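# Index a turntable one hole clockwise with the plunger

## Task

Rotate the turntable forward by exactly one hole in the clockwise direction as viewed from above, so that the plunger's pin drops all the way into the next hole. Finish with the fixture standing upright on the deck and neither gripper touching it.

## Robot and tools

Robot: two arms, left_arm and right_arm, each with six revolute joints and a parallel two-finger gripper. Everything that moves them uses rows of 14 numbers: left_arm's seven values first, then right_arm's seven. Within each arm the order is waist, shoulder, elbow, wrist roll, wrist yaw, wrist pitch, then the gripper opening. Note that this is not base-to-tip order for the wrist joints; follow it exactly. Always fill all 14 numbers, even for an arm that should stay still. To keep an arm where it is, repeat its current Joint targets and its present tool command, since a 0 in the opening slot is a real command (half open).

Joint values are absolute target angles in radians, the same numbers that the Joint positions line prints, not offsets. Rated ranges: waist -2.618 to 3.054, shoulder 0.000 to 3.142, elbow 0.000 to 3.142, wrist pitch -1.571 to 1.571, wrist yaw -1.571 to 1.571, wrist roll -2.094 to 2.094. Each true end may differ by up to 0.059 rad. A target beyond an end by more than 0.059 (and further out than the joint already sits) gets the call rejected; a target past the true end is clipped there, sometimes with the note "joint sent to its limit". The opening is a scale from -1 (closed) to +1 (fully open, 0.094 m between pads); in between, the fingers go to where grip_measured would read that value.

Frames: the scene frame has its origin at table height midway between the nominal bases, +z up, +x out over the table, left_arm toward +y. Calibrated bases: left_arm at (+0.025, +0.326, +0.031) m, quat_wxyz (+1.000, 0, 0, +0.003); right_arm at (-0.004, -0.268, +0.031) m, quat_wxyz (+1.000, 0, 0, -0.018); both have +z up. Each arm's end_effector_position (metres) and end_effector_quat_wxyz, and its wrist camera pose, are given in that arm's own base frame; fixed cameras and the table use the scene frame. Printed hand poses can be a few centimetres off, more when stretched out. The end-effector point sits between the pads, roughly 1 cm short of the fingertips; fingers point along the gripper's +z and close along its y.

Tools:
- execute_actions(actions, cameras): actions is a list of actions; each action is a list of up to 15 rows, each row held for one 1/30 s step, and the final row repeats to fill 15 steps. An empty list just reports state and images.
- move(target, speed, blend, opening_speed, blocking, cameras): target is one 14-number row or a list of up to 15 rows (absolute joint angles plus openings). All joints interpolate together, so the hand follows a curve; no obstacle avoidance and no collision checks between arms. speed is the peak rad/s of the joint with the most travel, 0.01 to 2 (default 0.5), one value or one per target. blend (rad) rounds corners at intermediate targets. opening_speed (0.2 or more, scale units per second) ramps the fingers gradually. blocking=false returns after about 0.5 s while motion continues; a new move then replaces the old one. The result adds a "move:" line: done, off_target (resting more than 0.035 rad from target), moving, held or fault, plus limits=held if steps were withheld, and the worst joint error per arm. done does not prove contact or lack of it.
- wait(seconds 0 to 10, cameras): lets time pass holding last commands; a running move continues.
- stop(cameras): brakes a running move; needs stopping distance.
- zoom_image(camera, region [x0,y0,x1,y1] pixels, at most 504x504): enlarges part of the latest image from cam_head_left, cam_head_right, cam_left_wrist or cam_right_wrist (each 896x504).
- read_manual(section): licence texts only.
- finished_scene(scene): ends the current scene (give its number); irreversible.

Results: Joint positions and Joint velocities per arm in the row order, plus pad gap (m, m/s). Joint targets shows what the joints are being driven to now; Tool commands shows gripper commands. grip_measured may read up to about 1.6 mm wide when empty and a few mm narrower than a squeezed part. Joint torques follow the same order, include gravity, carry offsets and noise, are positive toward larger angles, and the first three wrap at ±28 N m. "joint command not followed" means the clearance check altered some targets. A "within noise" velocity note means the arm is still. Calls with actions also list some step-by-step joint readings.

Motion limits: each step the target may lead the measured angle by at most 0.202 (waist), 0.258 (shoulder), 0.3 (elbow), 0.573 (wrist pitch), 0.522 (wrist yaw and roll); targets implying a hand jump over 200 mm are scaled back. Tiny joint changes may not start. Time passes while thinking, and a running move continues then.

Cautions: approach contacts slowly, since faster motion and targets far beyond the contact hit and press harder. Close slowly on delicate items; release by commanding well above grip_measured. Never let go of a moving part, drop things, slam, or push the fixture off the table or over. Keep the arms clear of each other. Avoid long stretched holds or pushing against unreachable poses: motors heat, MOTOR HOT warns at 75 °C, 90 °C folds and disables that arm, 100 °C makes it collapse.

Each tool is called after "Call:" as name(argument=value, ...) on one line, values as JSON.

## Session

Call:
execute_actions(actions=[])

Scene clock: 0.00 s.
left_arm: end_effector_position=(+0.3789, +0.0005, +0.1416) grip_measured=+1.000 end_effector_quat_wxyz=(+0.682, -0.014, +0.730, +0.047) | right_arm: end_effector_position=(+0.3580, -0.0478, +0.1413) grip_measured=+1.000 end_effector_quat_wxyz=(+0.679, +0.114, +0.720, -0.089)
Joint names: [waist, shoulder, elbow, wrist roll, wrist yaw, wrist pitch]
Joint positions: left_arm=[-0.079 1.56 0.222 0.039 -0.166 1.272 0.094] | right_arm=[0.009 1.506 0.165 0.047 0.296 1.275 0.094]
Joint velocities: within noise
Joint torques (N m): no reading
Heat: left arm: 31 °C; right arm: 29 °C.
Joint targets: left_arm=[-0.079 1.557 0.225 0.038 -0.166 1.267] | right_arm=[0.009 1.502 0.169 0.046 0.296 1.270]
Tool commands: left_gripper/opening=+1.0 right_gripper/opening=+1.0

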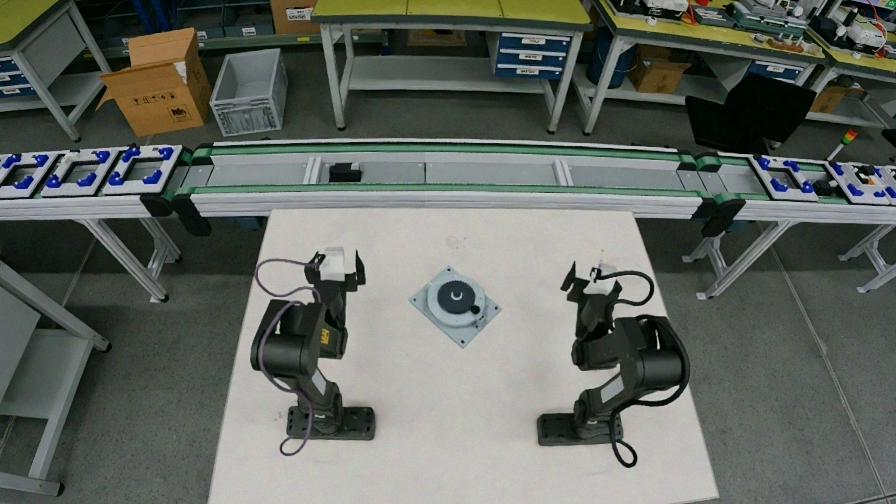

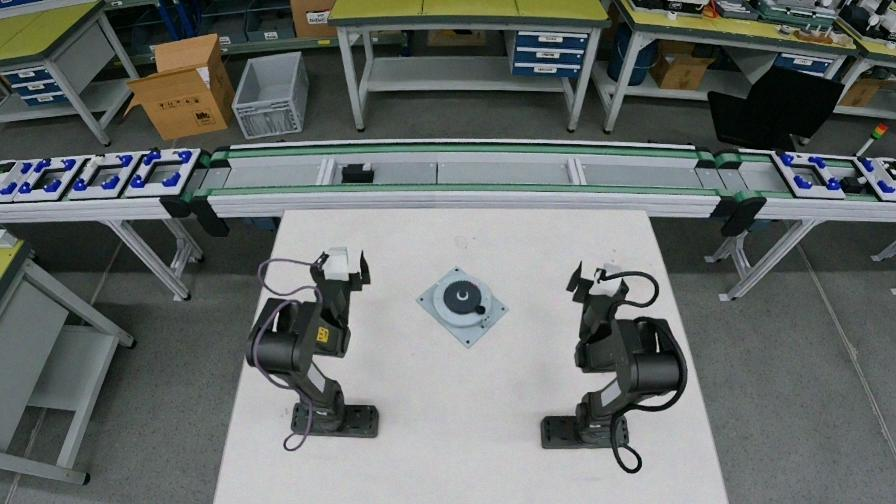

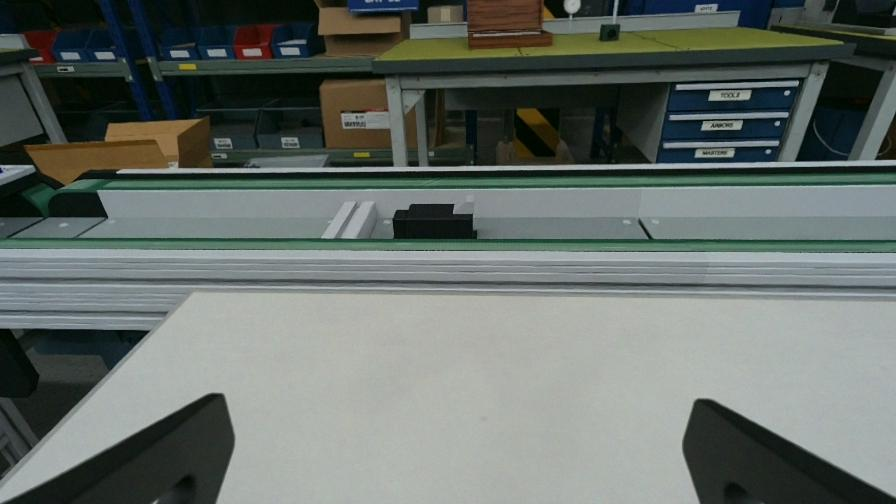

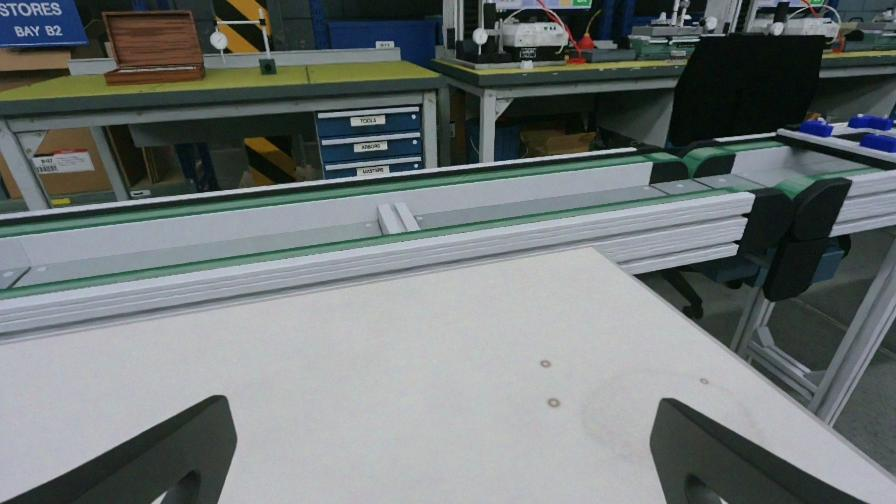

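Call:
move(target=[-0.744,1.693,1.719,0,0,-1.225,1,0.70,1.181,0.648,0,0,-0.267,1], speed=0.9, cameras=["cam_left_wrist","cam_right_wrist"])

Call:
move(target=[-0.744,1.693,1.719,-0.5,0,-1.225,1,0.70,1.503,0.092,0,0,1.161,1], speed=0.8, cameras=["cam_right_wrist"])

Scene clock: 24.67 s.
left_arm: end_effector_position=(+0.2849, -0.2578, +0.2146) grip_measured=+1.000 end_effector_quat_wxyz=(+0.178, +0.360, +0.914, -0.064) | right_arm: end_effector_position=(+0.2549, +0.2106, +0.0981) grip_measured=+1.000 end_effector_quat_wxyz=(+0.342, -0.311, +0.879, +0.121)
Joint names: [waist, shoulder, elbow, wrist roll, wrist yaw, wrist pitch]
Joint positions: left_arm=[-0.741 1.677 1.694 0.01 -0.007 -1.206 0.094] | right_arm=[0.692 1.202 0.624 0.01 0.009 -0.252 0.094]
Joint velocities: within noise
Joint torques (N m): left_arm=[-0.25 -6.48 7.57 -0.11 0.07 0.95] | right_arm=[0.69 -5.22 10.76 -0.08 -0.1 1.24]
Heat: left arm: 31 °C; right arm: 32 °C.
Joint targets: left_arm=[-0.744 1.693 1.719 0.000 0.000 -1.225] | right_arm=[0.700 1.181 0.648 0.000 0.000 -0.267]
move: done
Images, in order (width x height): cam_left_wrist 896x504, cam_right_wrist 896x504.

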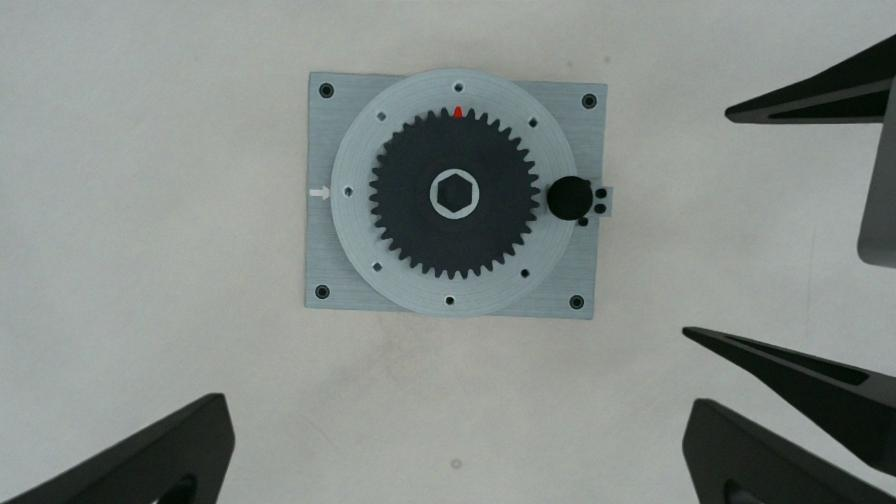

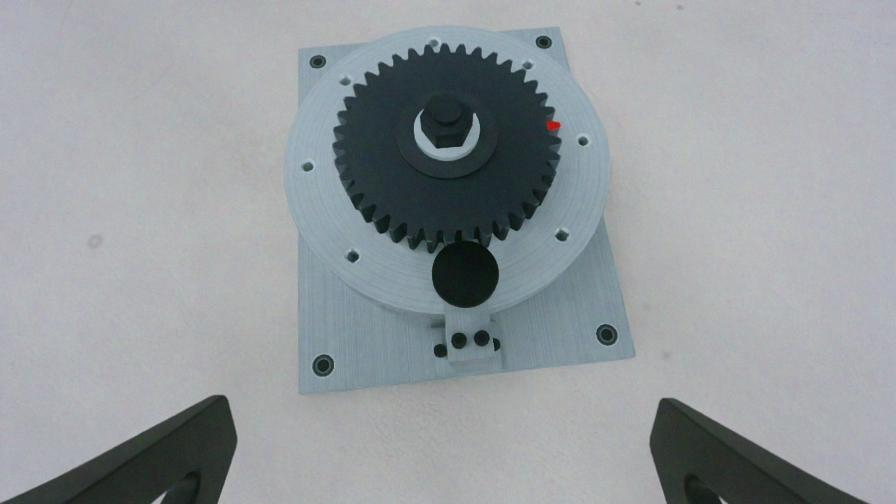

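Scene clock: 27.30 s.
left_arm: end_effector_position=(+0.2845, -0.2580, +0.2145) grip_measured=+1.000 end_effector_quat_wxyz=(+0.156, +0.123, +0.974, -0.107) | right_arm: end_effector_position=(+0.2645, +0.2186, +0.0925) grip_measured=+1.000 end_effector_quat_wxyz=(+0.581, -0.261, +0.742, +0.209)
Joint names: [waist, shoulder, elbow, wrist roll, wrist yaw, wrist pitch]
Joint positions: left_arm=[-0.741 1.677 1.694 -0.49 -0.005 -1.207 0.094] | right_arm=[0.692 1.491 0.099 0.009 0.009 1.153 0.094]
Joint velocities: within noise
Joint torques (N m): left_arm=[-0.23 -6.5 7.57 -0.1 0.05 0.96] | right_arm=[0.68 -2.76 4.75 -0.07 -0.11 1.81]
Heat: left arm: 31 °C; right arm: 32 °C.
Joint targets: left_arm=[-0.744 1.693 1.719 -0.500 0.000 -1.225] | right_arm=[0.700 1.503 0.092 0.000 0.000 1.161]
move: done
Images, in order (width x height): cam_right_wrist 896x504.

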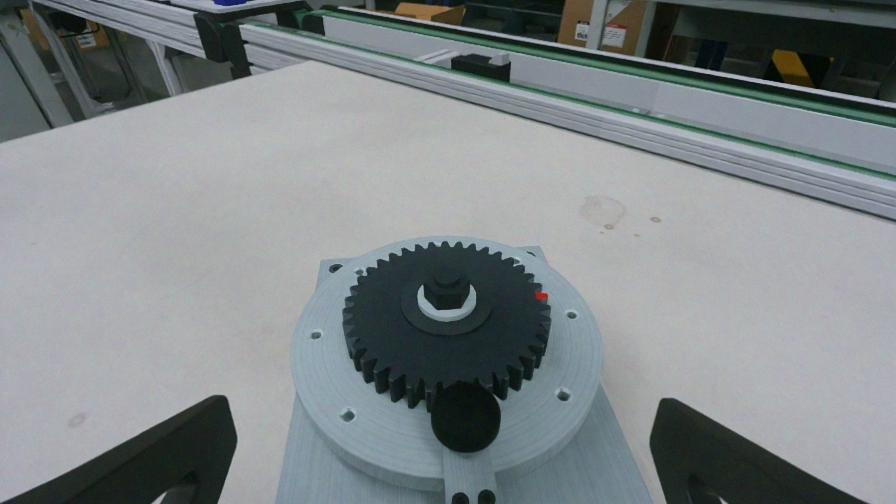

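Call:
move(target=[[-0.745,2.25,2.30,-0.1,0,-1.5,-0.1,0.664,1.70,0.15,0,0,1.235,1],[-0.745,2.339,2.257,-0.1,0,-1.50,-0.1,0.664,2.040,0.261,0,0,1.480,1]], speed=[0.8,0.35], blend=[0.05,0], cameras=["cam_left_wrist","cam_right_wrist"])

Call:
zoom_image(camera="cam_left_wrist", region=[330, 180, 580, 380])

Scene clock: 92.70 s.
left_arm: end_effector_position=(+0.3367, -0.3058, +0.1114) grip_measured=-0.099 end_effector_quat_wxyz=(+0.016, +0.310, +0.951, -0.005) | right_arm: end_effector_position=(+0.2995, +0.2384, +0.0312) grip_measured=+1.000 end_effector_quat_wxyz=(+0.561, -0.260, +0.761, +0.196)
Joint names: [waist, shoulder, elbow, wrist roll, wrist yaw, wrist pitch]
Joint positions: left_arm=[-0.741 2.315 2.261 -0.111 -0.005 -1.484 0.042] | right_arm=[0.673 2.022 0.251 0.009 0.008 1.473 0.094]
Joint velocities: within noise
Joint torques (N m): left_arm=[-0.32 -11.1 4.79 0.13 0.04 0.28] | right_arm=[-0.96 -5.08 3.92 -0.08 -0.11 1.83]
Heat: left arm: 32 °C; right arm: 34 °C.
Joint targets: left_arm=[-0.745 2.339 2.257 -0.100 0.000 -1.500] | right_arm=[0.664 2.040 0.261 0.000 0.000 1.480]
move: done
Images, in order (width x height): cam_left_wrist 896x504, cam_right_wrist 896x504.

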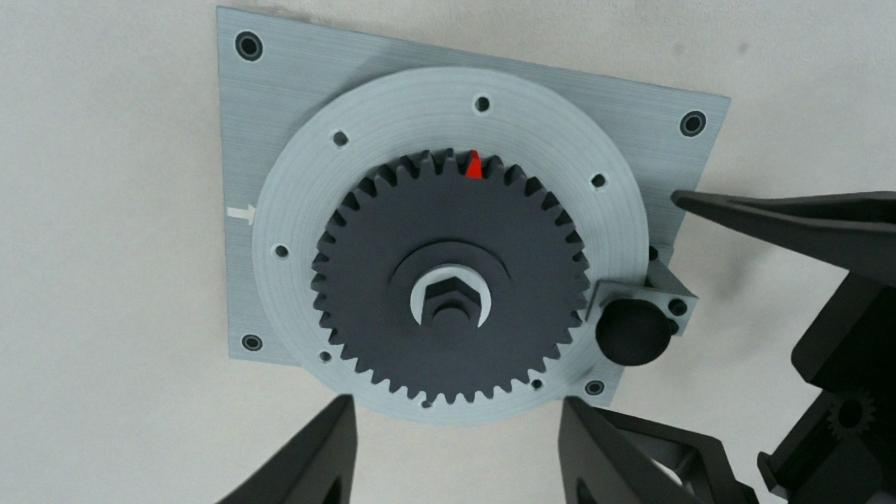

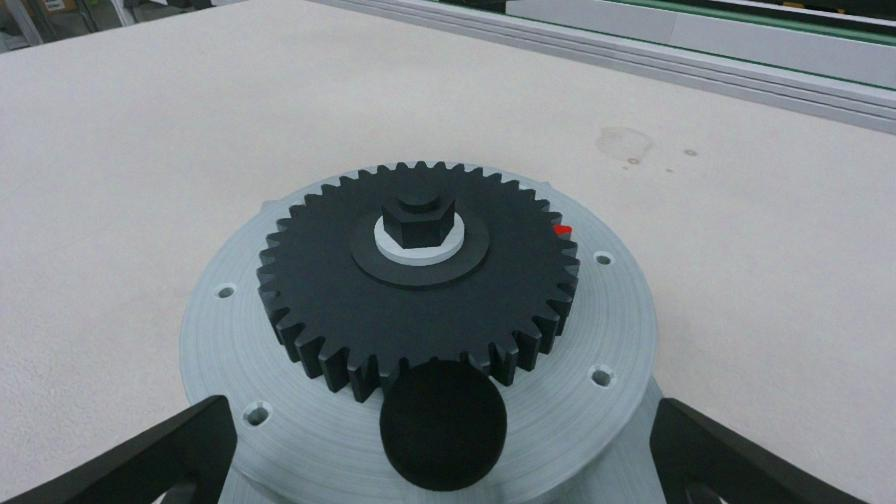

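Scaled by 2.016 from the camera's 896x504 image, which has a finer 1280x720 frame.

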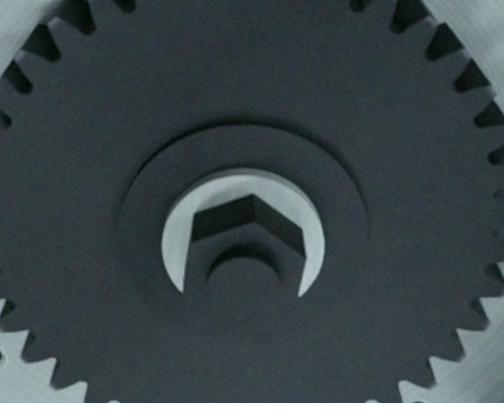

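Call:
move(target=[-0.731,2.310,2.028,-1.03,0,-1.307,-0.1,0.664,2.040,0.261,0,0,1.480,1], speed=0.5, cameras=["cam_left_wrist"])

Call:
zoom_image(camera="cam_left_wrist", region=[330, 280, 580, 480])

Scene clock: 138.73 s.
left_arm: end_effector_position=(+0.3305, -0.2985, +0.0566) grip_measured=-0.099 end_effector_quat_wxyz=(-0.006, -0.140, +0.990, +0.009) | right_arm: end_effector_position=(+0.2996, +0.2384, +0.0315) grip_measured=+1.000 end_effector_quat_wxyz=(+0.562, -0.260, +0.761, +0.196)
Joint names: [waist, shoulder, elbow, wrist roll, wrist yaw, wrist pitch]
Joint positions: left_arm=[-0.738 2.315 2.043 -1.019 -0.003 -1.321 0.042] | right_arm=[0.673 2.022 0.251 0.009 0.008 1.474 0.094]
Joint velocities: within noise
Joint torques (N m): left_arm=[0.59 -13.75 3.95 -0.09 0.02 0.53] | right_arm=[-0.95 -5.07 3.9 -0.08 -0.1 1.82]
Heat: left arm: 36 °C; right arm: 37 °C.
Joint targets: left_arm=[-0.731 2.310 2.028 -1.030 0.000 -1.307] | right_arm=[0.664 2.040 0.261 0.000 0.000 1.480]
move: done
Images, in order (width x height): cam_left_wrist 896x504.

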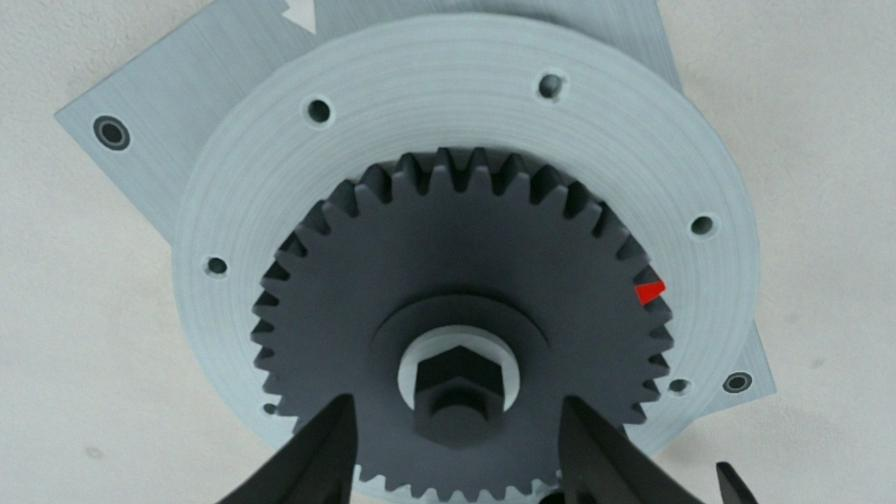

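Scaled by 2.016 from the camera's 896x504 image, which has a finer 1280x720 frame.

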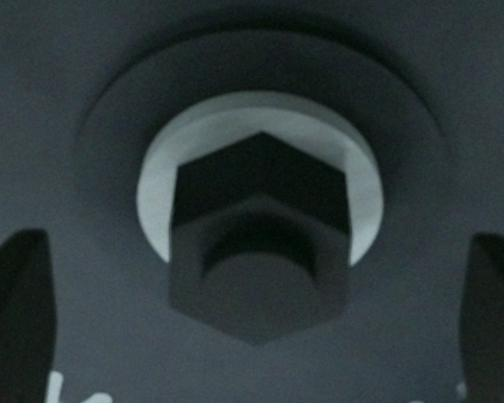

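Call:
move(target=[-0.750,2.280,1.952,-1.03,0,-1.238,-0.1,0.664,2.040,0.261,0,0,1.480,1], speed=0.2, cameras=["cam_left_wrist"])

Scene clock: 156.40 s.
left_arm: end_effector_position=(+0.3264, -0.2986, +0.0417) grip_measured=-0.099 end_effector_quat_wxyz=(-0.007, -0.138, +0.990, +0.010) | right_arm: end_effector_position=(+0.2996, +0.2384, +0.0315) grip_measured=+1.000 end_effector_quat_wxyz=(+0.562, -0.260, +0.761, +0.196)
Joint names: [waist, shoulder, elbow, wrist roll, wrist yaw, wrist pitch]
Joint positions: left_arm=[-0.744 2.308 1.973 -1.02 -0.001 -1.26 0.042] | right_arm=[0.673 2.022 0.251 0.009 0.008 1.474 0.094]
Joint velocities: within noise
Joint torques (N m): left_arm=[-0.55 -15.98 3.59 -0.09 0 0.63] | right_arm=[-0.96 -5.11 3.96 -0.07 -0.1 1.82]
Heat: left arm: 38 °C; right arm: 38 °C.
Joint targets: left_arm=[-0.750 2.280 1.952 -1.030 0.000 -1.238] | right_arm=[0.664 2.040 0.261 0.000 0.000 1.480]
move: done
Images, in order (width x height): cam_left_wrist 896x504.

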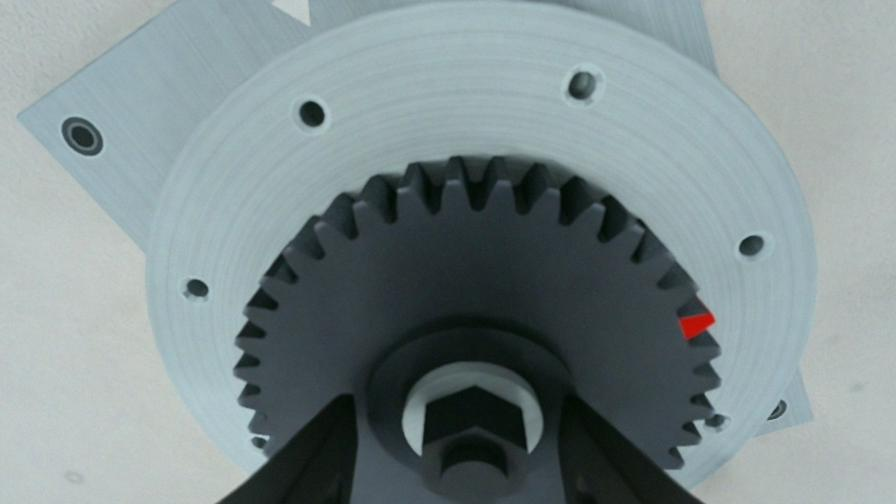

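Call:
move(target=[-0.755,2.256,1.947,-1.03,0,-1.229,-0.1,0.664,2.040,0.261,0,0,1.480,1], speed=0.2, cameras=["cam_left_wrist"])

Call:
zoom_image(camera="cam_left_wrist", region=[330, 304, 580, 504])

Scene clock: 174.07 s.
left_arm: end_effector_position=(+0.3276, -0.3010, +0.0451) grip_measured=-0.099 end_effector_quat_wxyz=(-0.001, -0.137, +0.991, +0.002) | right_arm: end_effector_position=(+0.2996, +0.2384, +0.0315) grip_measured=+1.000 end_effector_quat_wxyz=(+0.562, -0.260, +0.761, +0.196)
Joint names: [waist, shoulder, elbow, wrist roll, wrist yaw, wrist pitch]
Joint positions: left_arm=[-0.746 2.295 1.963 -1.02 -0.001 -1.243 0.042] | right_arm=[0.673 2.022 0.251 0.009 0.008 1.474 0.094]
Joint velocities: within noise
Joint torques (N m): left_arm=[-0.77 -17.02 3.93 -0.1 0 0.57] | right_arm=[-0.95 -5.09 3.92 -0.08 -0.1 1.83]
Heat: left arm: 38 °C; right arm: 38 °C.
Joint targets: left_arm=[-0.755 2.256 1.947 -1.030 0.000 -1.229] | right_arm=[0.664 2.040 0.261 0.000 0.000 1.480]
move: off_target (left_arm); left_arm: the shoulder is farthest, 0.039 rad from its target
Images, in order (width x height): cam_left_wrist 896x504.

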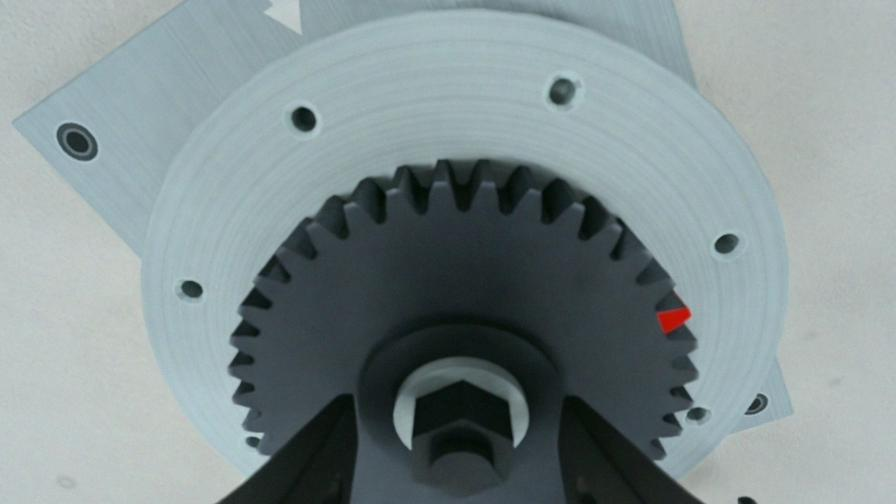

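Scaled by 2.016 from the camera's 896x504 image, which has a finer 1280x720 frame.

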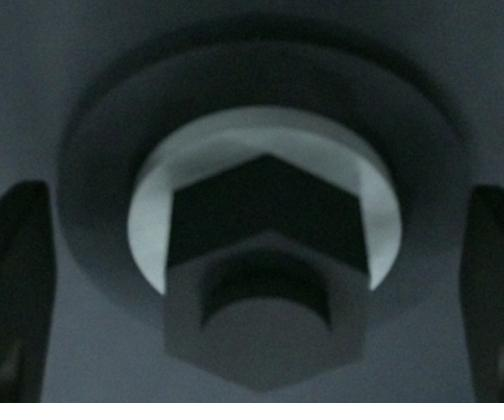

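Call:
move(target=[-0.763,2.237,1.953,-1.03,0,-1.237,-0.1,0.664,2.040,0.261,0,0,1.480,1], speed=0.2, cameras=["cam_left_wrist"])

Scene clock: 190.23 s.
left_arm: end_effector_position=(+0.3256, -0.3056, +0.0542) grip_measured=-0.099 end_effector_quat_wxyz=(+0.006, -0.132, +0.991, -0.007) | right_arm: end_effector_position=(+0.2996, +0.2384, +0.0315) grip_measured=+1.000 end_effector_quat_wxyz=(+0.562, -0.260, +0.761, +0.196)
Joint names: [waist, shoulder, elbow, wrist roll, wrist yaw, wrist pitch]
Joint positions: left_arm=[-0.756 2.273 1.963 -1.02 -0.001 -1.243 0.042] | right_arm=[0.673 2.022 0.251 0.009 0.008 1.474 0.094]
Joint velocities: within noise
Joint torques (N m): left_arm=[-0.54 -16.61 4.44 -0.08 0.01 0.51] | right_arm=[-0.92 -5.09 3.92 -0.08 -0.1 1.82]
Heat: left arm: 40 °C; right arm: 38 °C.
Joint targets: left_arm=[-0.763 2.237 1.953 -1.030 0.000 -1.237] | right_arm=[0.664 2.040 0.261 0.000 0.000 1.480]
move: off_target (left_arm); left_arm: the shoulder is farthest, 0.036 rad from its target
Images, in order (width x height): cam_left_wrist 896x504.

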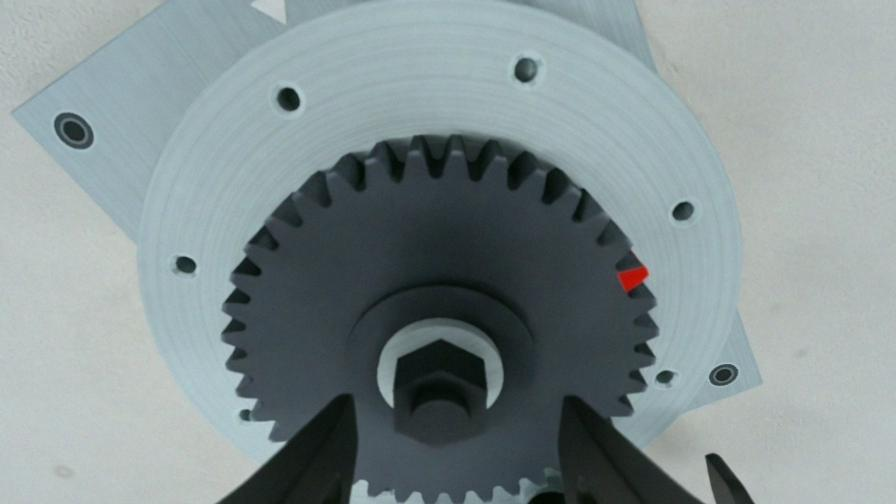

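Call:
move(target=[[-0.735,2.21,1.99,-1.03,0,-1.29,-0.1,0.664,2.040,0.261,0,0,1.480,1],[-0.758,2.302,1.945,-1.03,0,-1.235,-0.1,0.664,2.040,0.261,0,0,1.480,1]], speed=0.25, cameras=["cam_left_wrist"])

Scene clock: 201.80 s.
left_arm: end_effector_position=(+0.3257, -0.3024, +0.0511) grip_measured=-0.099 end_effector_quat_wxyz=(+0.002, -0.134, +0.991, -0.001) | right_arm: end_effector_position=(+0.2996, +0.2384, +0.0316) grip_measured=+1.000 end_effector_quat_wxyz=(+0.562, -0.260, +0.761, +0.196)
Joint names: [waist, shoulder, elbow, wrist roll, wrist yaw, wrist pitch]
Joint positions: left_arm=[-0.751 2.28 1.963 -1.02 -0.001 -1.249 0.042] | right_arm=[0.673 2.022 0.251 0.009 0.008 1.474 0.094]
Joint velocities: within noise
Joint torques (N m): left_arm=[-0.58 -11.25 3.81 -0.09 0 0.55] | right_arm=[-0.98 -5.12 3.95 -0.07 -0.1 1.82]
Heat: left arm: 39 °C; right arm: 39 °C.
Joint targets: left_arm=[-0.758 2.302 1.945 -1.030 0.000 -1.235] | right_arm=[0.664 2.040 0.261 0.000 0.000 1.480]
move: done
Images, in order (width x height): cam_left_wrist 896x504.

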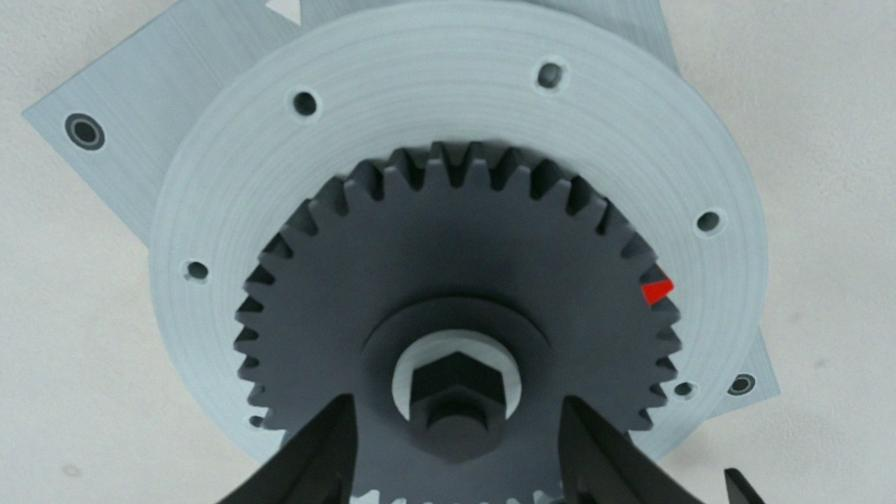

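Call:
move(target=[[-0.758,2.302,1.945,-1.03,0,-1.235,-1,0.664,2.040,0.261,0,0,1.480,-1],[-0.758,2.302,1.945,-1.03,0,-1.235,-1,0.668,1.825,0.334,0,0,1.593,-1]], speed=0.25, opening_speed=0.8)

Scene clock: 221.77 s.
left_arm: end_effector_position=(+0.3256, -0.3023, +0.0508) grip_measured=-0.646 end_effector_quat_wxyz=(+0.002, -0.134, +0.991, -0.001) | right_arm: end_effector_position=(+0.3007, +0.2393, +0.0356) grip_measured=-0.498 end_effector_quat_wxyz=(+0.545, -0.264, +0.773, +0.190)
Joint names: [waist, shoulder, elbow, wrist roll, wrist yaw, wrist pitch]
Joint positions: left_arm=[-0.751 2.28 1.962 -1.02 -0.001 -1.249 0.017] | right_arm=[0.673 1.911 0.267 0.008 0.008 1.304 0.024]
Joint velocities: within noise
Joint torques (N m): left_arm=[-0.64 -11.14 3.89 -0.09 -0.01 0.57] | right_arm=[-0.59 -13.22 10.37 -0.07 -0.11 4.05]
Heat: left arm: 38 °C; right arm: 40 °C.
Joint targets: left_arm=[-0.758 2.302 1.945 -1.030 0.000 -1.235] | right_arm=[0.668 1.825 0.334 0.000 0.000 1.556]
joint sent to its limit (right arm) — the wrist pitch, upper limit.
move: off_target (right_arm); right_arm: the wrist pitch is farthest, 0.289 rad from its target

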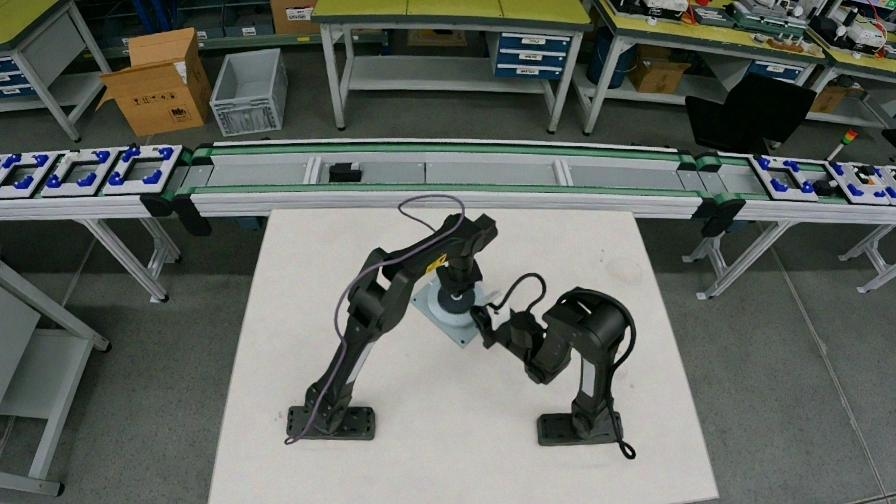

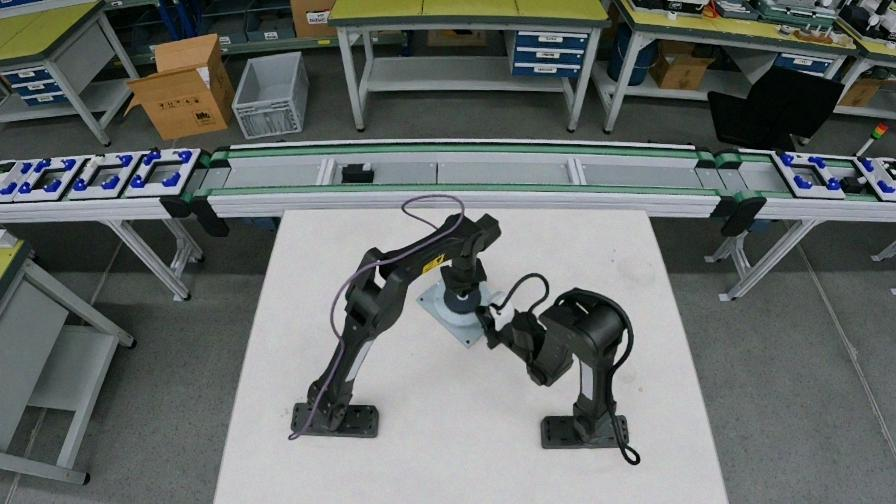

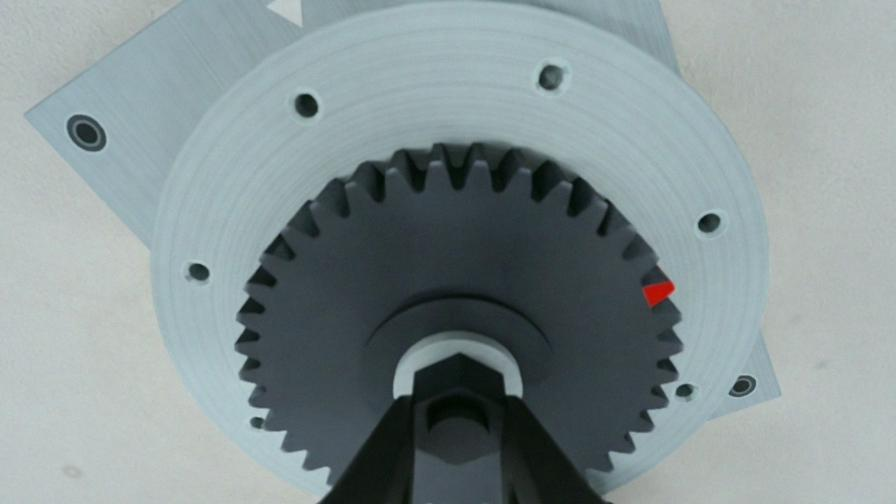

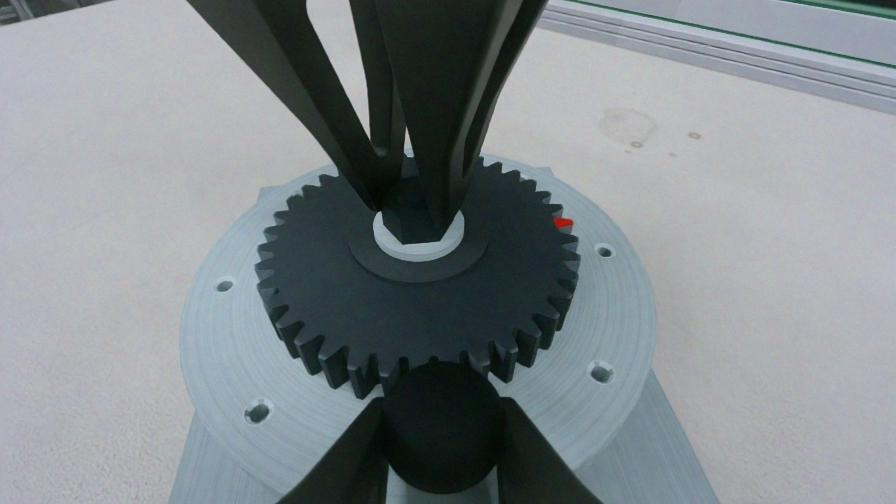

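Call:
move(target=[-0.758,2.302,1.945,-1.03,0,-1.235,-1,0.668,1.785,0.368,0,0,1.55,-1], speed=0.3, cameras=["cam_right_wrist"])

Scene clock: 230.23 s.
left_arm: end_effector_position=(+0.3256, -0.3023, +0.0508) grip_measured=-0.646 end_effector_quat_wxyz=(+0.002, -0.134, +0.991, -0.001) | right_arm: end_effector_position=(+0.2992, +0.2381, +0.0319) grip_measured=-0.498 end_effector_quat_wxyz=(+0.537, -0.266, +0.778, +0.187)
Joint names: [waist, shoulder, elbow, wrist roll, wrist yaw, wrist pitch]
Joint positions: left_arm=[-0.751 2.28 1.962 -1.02 -0.001 -1.249 0.017] | right_arm=[0.673 1.903 0.267 0.008 0.008 1.276 0.024]
Joint velocities: within noise
Joint torques (N m): left_arm=[-0.59 -11.18 3.92 -0.1 0.01 0.58] | right_arm=[-0.12 -6.17 3.99 0.03 -0.02 1.88]
Heat: left arm: 37 °C; right arm: 47 °C.
Joint targets: left_arm=[-0.758 2.302 1.945 -1.030 0.000 -1.235] | right_arm=[0.673 1.903 0.269 0.008 0.008 1.290]
move: held (right_arm; a check stopped the path); limits=held; right_arm: the wrist pitch is farthest, 0.274 rad from its target
joint command not followed: on one or more control steps a check withheld the commanded joint targets of the right arm, and it was not sent them on those steps.
cause: the commanded joint targets, or the way to them, would bring a part of the robot too close to another arm (this arm's fingers and the left arm's wrist (the part past the wrist yaw), along the way the arms are being sent, or toward where that arm still pushes).
Images, in order (width x height): cam_right_wrist 896x504.

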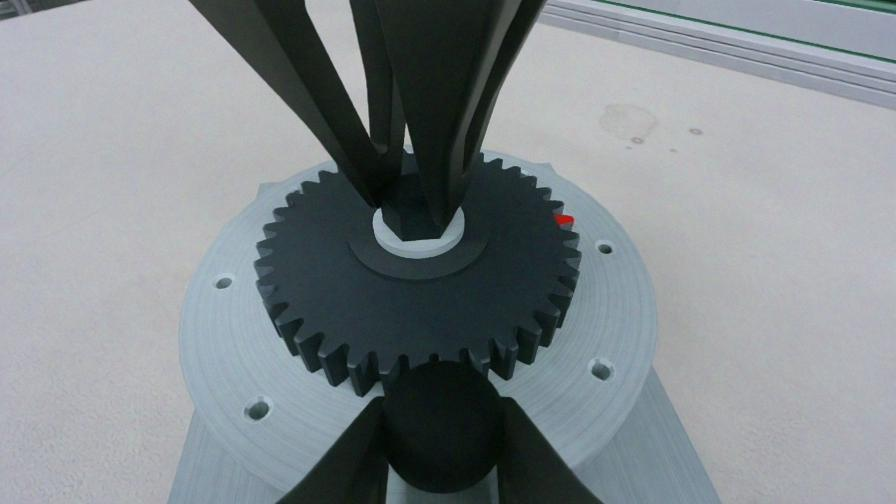

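Call:
move(target=[-0.758,2.302,1.945,-1.03,0,-1.235,-1,0.668,1.795,0.325,0,0,1.515,-1], speed=0.3, cameras=["cam_right_wrist"])

Scene clock: 254.20 s.
left_arm: end_effector_position=(+0.3256, -0.3023, +0.0508) grip_measured=-0.646 end_effector_quat_wxyz=(+0.002, -0.134, +0.991, -0.001) | right_arm: end_effector_position=(+0.3004, +0.2391, +0.0379) grip_measured=-0.498 end_effector_quat_wxyz=(+0.542, -0.265, +0.775, +0.189)
Joint names: [waist, shoulder, elbow, wrist roll, wrist yaw, wrist pitch]
Joint positions: left_arm=[-0.751 2.28 1.962 -1.02 -0.001 -1.249 0.017] | right_arm=[0.673 1.883 0.268 0.008 0.008 1.268 0.024]
Joint velocities: within noise
Joint torques (N m): left_arm=[-0.61 -11.14 3.89 -0.1 0.01 0.58] | right_arm=[-0.59 -13.22 9.57 -0.07 -0.09 4.03]
Heat: left arm: 38 °C; right arm: 43 °C.
Joint targets: left_arm=[-0.758 2.302 1.945 -1.030 0.000 -1.235] | right_arm=[0.668 1.795 0.325 0.000 0.000 1.515]
move: off_target (right_arm); right_arm: the wrist pitch is farthest, 0.247 rad from its target
Images, in order (width x height): cam_right_wrist 896x504.

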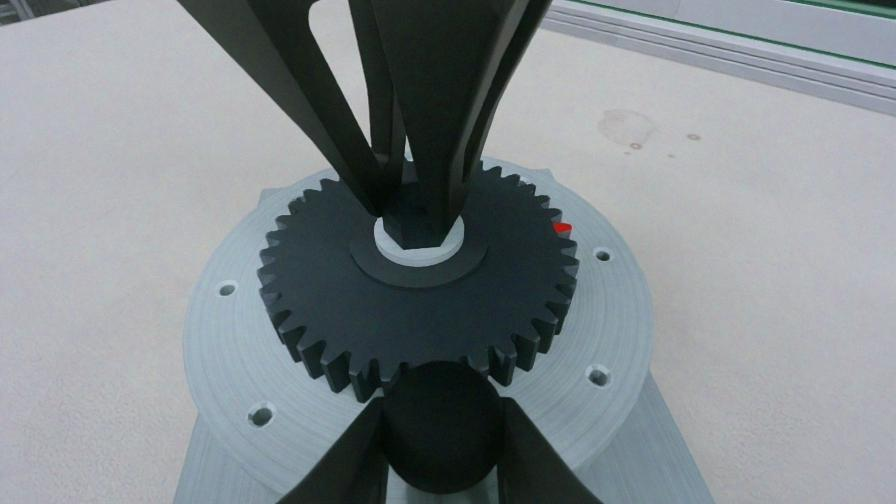

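Call:
move(target=[-0.758,2.302,1.945,-0.70,0,-1.235,-1,0.668,1.795,0.325,0,0,1.515,-1], speed=0.3, cameras=["cam_right_wrist"])

Scene clock: 260.43 s.
left_arm: end_effector_position=(+0.3260, -0.3021, +0.0508) grip_measured=-0.643 end_effector_quat_wxyz=(+0.003, -0.009, +1.000, +0.000) | right_arm: end_effector_position=(+0.3005, +0.2392, +0.0385) grip_measured=-0.498 end_effector_quat_wxyz=(+0.543, -0.265, +0.774, +0.189)
Joint names: [waist, shoulder, elbow, wrist roll, wrist yaw, wrist pitch]
Joint positions: left_arm=[-0.751 2.28 1.962 -0.769 -0.003 -1.248 0.017] | right_arm=[0.673 1.881 0.268 0.008 0.008 1.267 0.024]
Joint velocities: within noise
Joint torques (N m): left_arm=[-0.59 -11.17 3.85 0.8 0.02 0.57] | right_arm=[-0.55 -13.04 9.57 -0.07 -0.09 4.01]
Heat: left arm: 38 °C; right arm: 48 °C.
Joint targets: left_arm=[-0.758 2.302 1.945 -0.700 0.000 -1.235] | right_arm=[0.668 1.795 0.325 0.000 0.000 1.515]
move: off_target (left_arm, right_arm); left_arm: the wrist roll is farthest, 0.069 rad from its target; right_arm: the wrist pitch is farthest, 0.248 rad from its target
Images, in order (width x height): cam_right_wrist 896x504.

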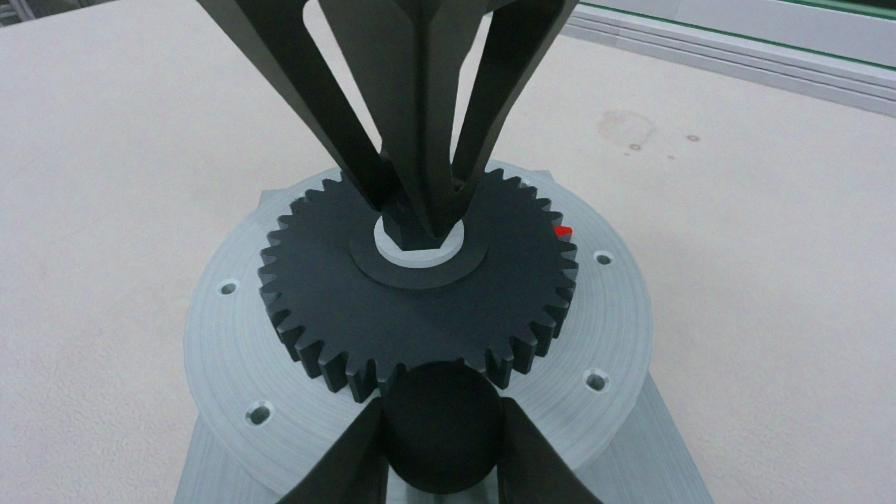

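Call:
move(target=[[-0.758,2.302,1.945,-1.05,0,-1.235,-1,0.668,1.765,0.315,0,0,1.50,-1],[-0.758,2.302,1.945,-0.75,0,-1.235,-1,0.668,1.765,0.315,0,0,1.50,-1]], speed=0.3, cameras=["cam_right_wrist"])

Scene clock: 272.97 s.
left_arm: end_effector_position=(+0.3261, -0.3020, +0.0508) grip_measured=-0.646 end_effector_quat_wxyz=(+0.003, -0.007, +1.000, +0.000) | right_arm: end_effector_position=(+0.3001, +0.2388, +0.0397) grip_measured=-0.498 end_effector_quat_wxyz=(+0.540, -0.265, +0.776, +0.188)
Joint names: [waist, shoulder, elbow, wrist roll, wrist yaw, wrist pitch]
Joint positions: left_arm=[-0.751 2.28 1.962 -0.766 -0.004 -1.248 0.017] | right_arm=[0.673 1.859 0.269 0.008 0.008 1.238 0.024]
Joint velocities: within noise
Joint torques (N m): left_arm=[-0.58 -11.15 3.89 0.2 0.03 0.55] | right_arm=[-0.61 -13.63 8.64 -0.06 -0.1 4.12]
Heat: left arm: 38 °C; right arm: 55 °C.
Joint targets: left_arm=[-0.758 2.302 1.945 -0.750 0.000 -1.235] | right_arm=[0.668 1.765 0.315 0.000 0.000 1.500]
move: off_target (right_arm); right_arm: the wrist pitch is farthest, 0.262 rad from its target
Images, in order (width x height): cam_right_wrist 896x504.

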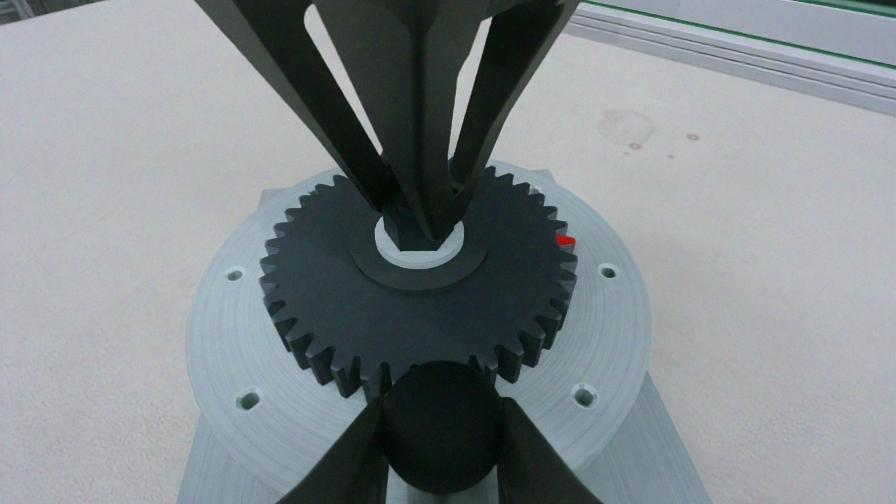

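Call:
move(target=[[-0.758,2.302,1.945,-0.5,0,-1.235,-1,0.668,1.765,0.315,0,0,1.50,-1],[-0.758,2.302,1.945,-0.5,0,-1.235,-1,0.664,1.955,0.259,0,0,1.363,-1]], speed=[0.4,0.3], cameras=["cam_right_wrist"])

Scene clock: 282.37 s.
left_arm: end_effector_position=(+0.3261, -0.3020, +0.0508) grip_measured=-0.646 end_effector_quat_wxyz=(+0.003, +0.116, +0.993, +0.000) | right_arm: end_effector_position=(+0.2995, +0.2384, +0.0356) grip_measured=-0.498 end_effector_quat_wxyz=(+0.550, -0.263, +0.769, +0.192)
Joint names: [waist, shoulder, elbow, wrist roll, wrist yaw, wrist pitch]
Joint positions: left_arm=[-0.751 2.28 1.962 -0.518 -0.004 -1.248 0.017] | right_arm=[0.673 1.935 0.257 0.008 0.008 1.352 0.024]
Joint velocities: within noise
Joint torques (N m): left_arm=[-0.62 -11.17 3.9 0.23 0.02 0.55] | right_arm=[-0.95 -4.67 3.7 -0.05 -0.1 1.85]
Heat: left arm: 38 °C; right arm: 56 °C.
Joint targets: left_arm=[-0.758 2.302 1.945 -0.500 0.000 -1.235] | right_arm=[0.664 1.955 0.259 0.000 0.000 1.363]
move: done
Images, in order (width x height): cam_right_wrist 896x504.

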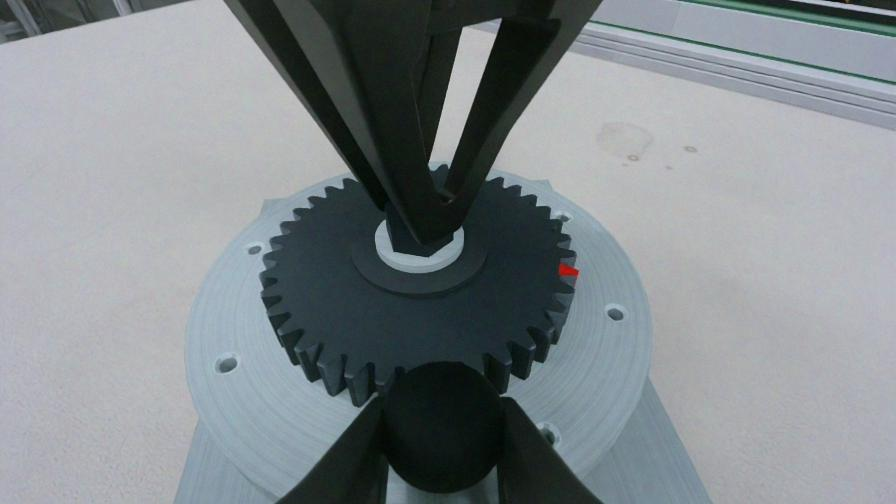

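Call:
move(target=[[-0.758,2.302,1.945,-0.5,0,-1.235,-1,0.664,1.955,0.259,0,0,1.363,0.6],[-0.758,2.302,1.945,-0.06,0,-1.235,-1,0.664,1.955,0.259,0,0,1.363,0.6]], speed=0.3, opening_speed=1.5, cameras=["cam_right_wrist"])

Scene clock: 291.77 s.
left_arm: end_effector_position=(+0.3261, -0.3020, +0.0508) grip_measured=-0.646 end_effector_quat_wxyz=(+0.003, +0.316, +0.949, +0.001) | right_arm: end_effector_position=(+0.2999, +0.2386, +0.0367) grip_measured=+0.598 end_effector_quat_wxyz=(+0.552, -0.262, +0.767, +0.193)
Joint names: [waist, shoulder, elbow, wrist roll, wrist yaw, wrist pitch]
Joint positions: left_arm=[-0.751 2.28 1.962 -0.107 -0.004 -1.248 0.017] | right_arm=[0.673 1.936 0.257 0.008 0.008 1.358 0.075]
Joint velocities: within noise
Joint torques (N m): left_arm=[-0.59 -11.14 3.9 0.56 0.04 0.57] | right_arm=[-0.98 -4.82 3.73 -0.06 -0.1 1.8]
Heat: left arm: 38 °C; right arm: 50 °C.
Joint targets: left_arm=[-0.758 2.302 1.945 -0.060 0.000 -1.235] | right_arm=[0.664 1.955 0.259 0.000 0.000 1.363]
move: off_target (left_arm); left_arm: the wrist roll is farthest, 0.047 rad from its target
Images, in order (width x height): cam_right_wrist 896x504.

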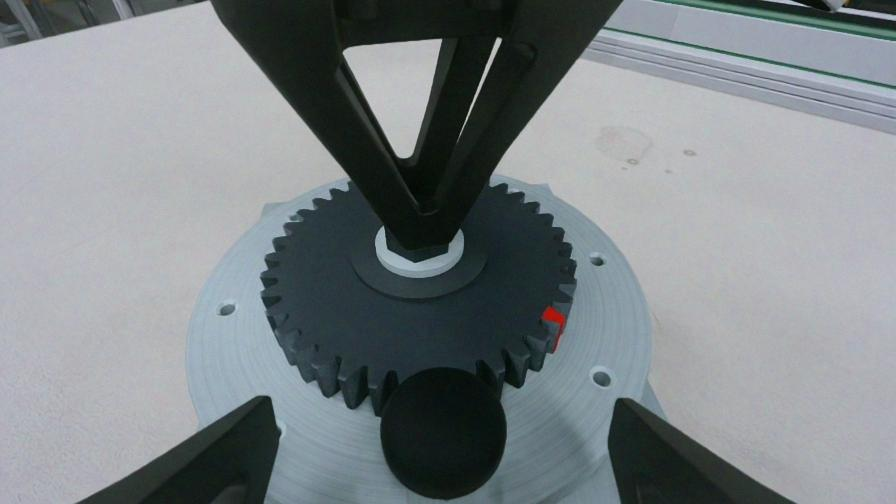

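Call:
move(target=[-0.758,2.302,1.945,0.06,0,-1.235,-1,0.664,1.955,0.259,0,0,1.363,0.6], speed=0.12, cameras=["cam_right_wrist"])

Scene clock: 304.87 s.
left_arm: end_effector_position=(+0.3261, -0.3020, +0.0508) grip_measured=-0.645 end_effector_quat_wxyz=(+0.003, +0.363, +0.932, +0.001) | right_arm: end_effector_position=(+0.2999, +0.2386, +0.0367) grip_measured=+0.598 end_effector_quat_wxyz=(+0.552, -0.262, +0.767, +0.193)
Joint names: [waist, shoulder, elbow, wrist roll, wrist yaw, wrist pitch]
Joint positions: left_arm=[-0.751 2.28 1.962 -0.009 -0.004 -1.248 0.017] | right_arm=[0.673 1.936 0.257 0.008 0.008 1.358 0.075]
Joint velocities: within noise
Joint torques (N m): left_arm=[-0.64 -11.07 3.9 0.75 0.04 0.58] | right_arm=[-0.92 -4.77 3.69 -0.07 -0.11 1.8]
Heat: left arm: 38 °C; right arm: 47 °C.
Joint targets: left_arm=[-0.758 2.302 1.945 0.060 0.000 -1.235] | right_arm=[0.664 1.955 0.259 0.000 0.000 1.363]
move: off_target (left_arm); left_arm: the wrist roll is farthest, 0.069 rad from its target
Images, in order (width x height): cam_right_wrist 896x504.

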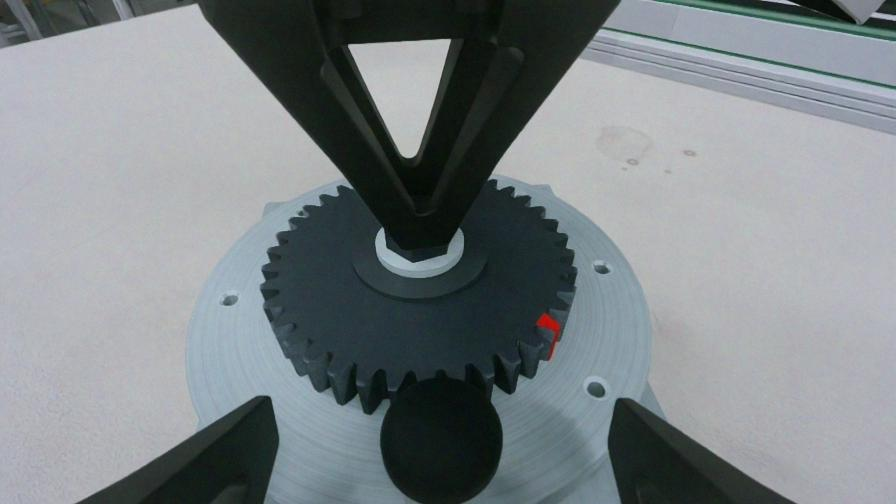

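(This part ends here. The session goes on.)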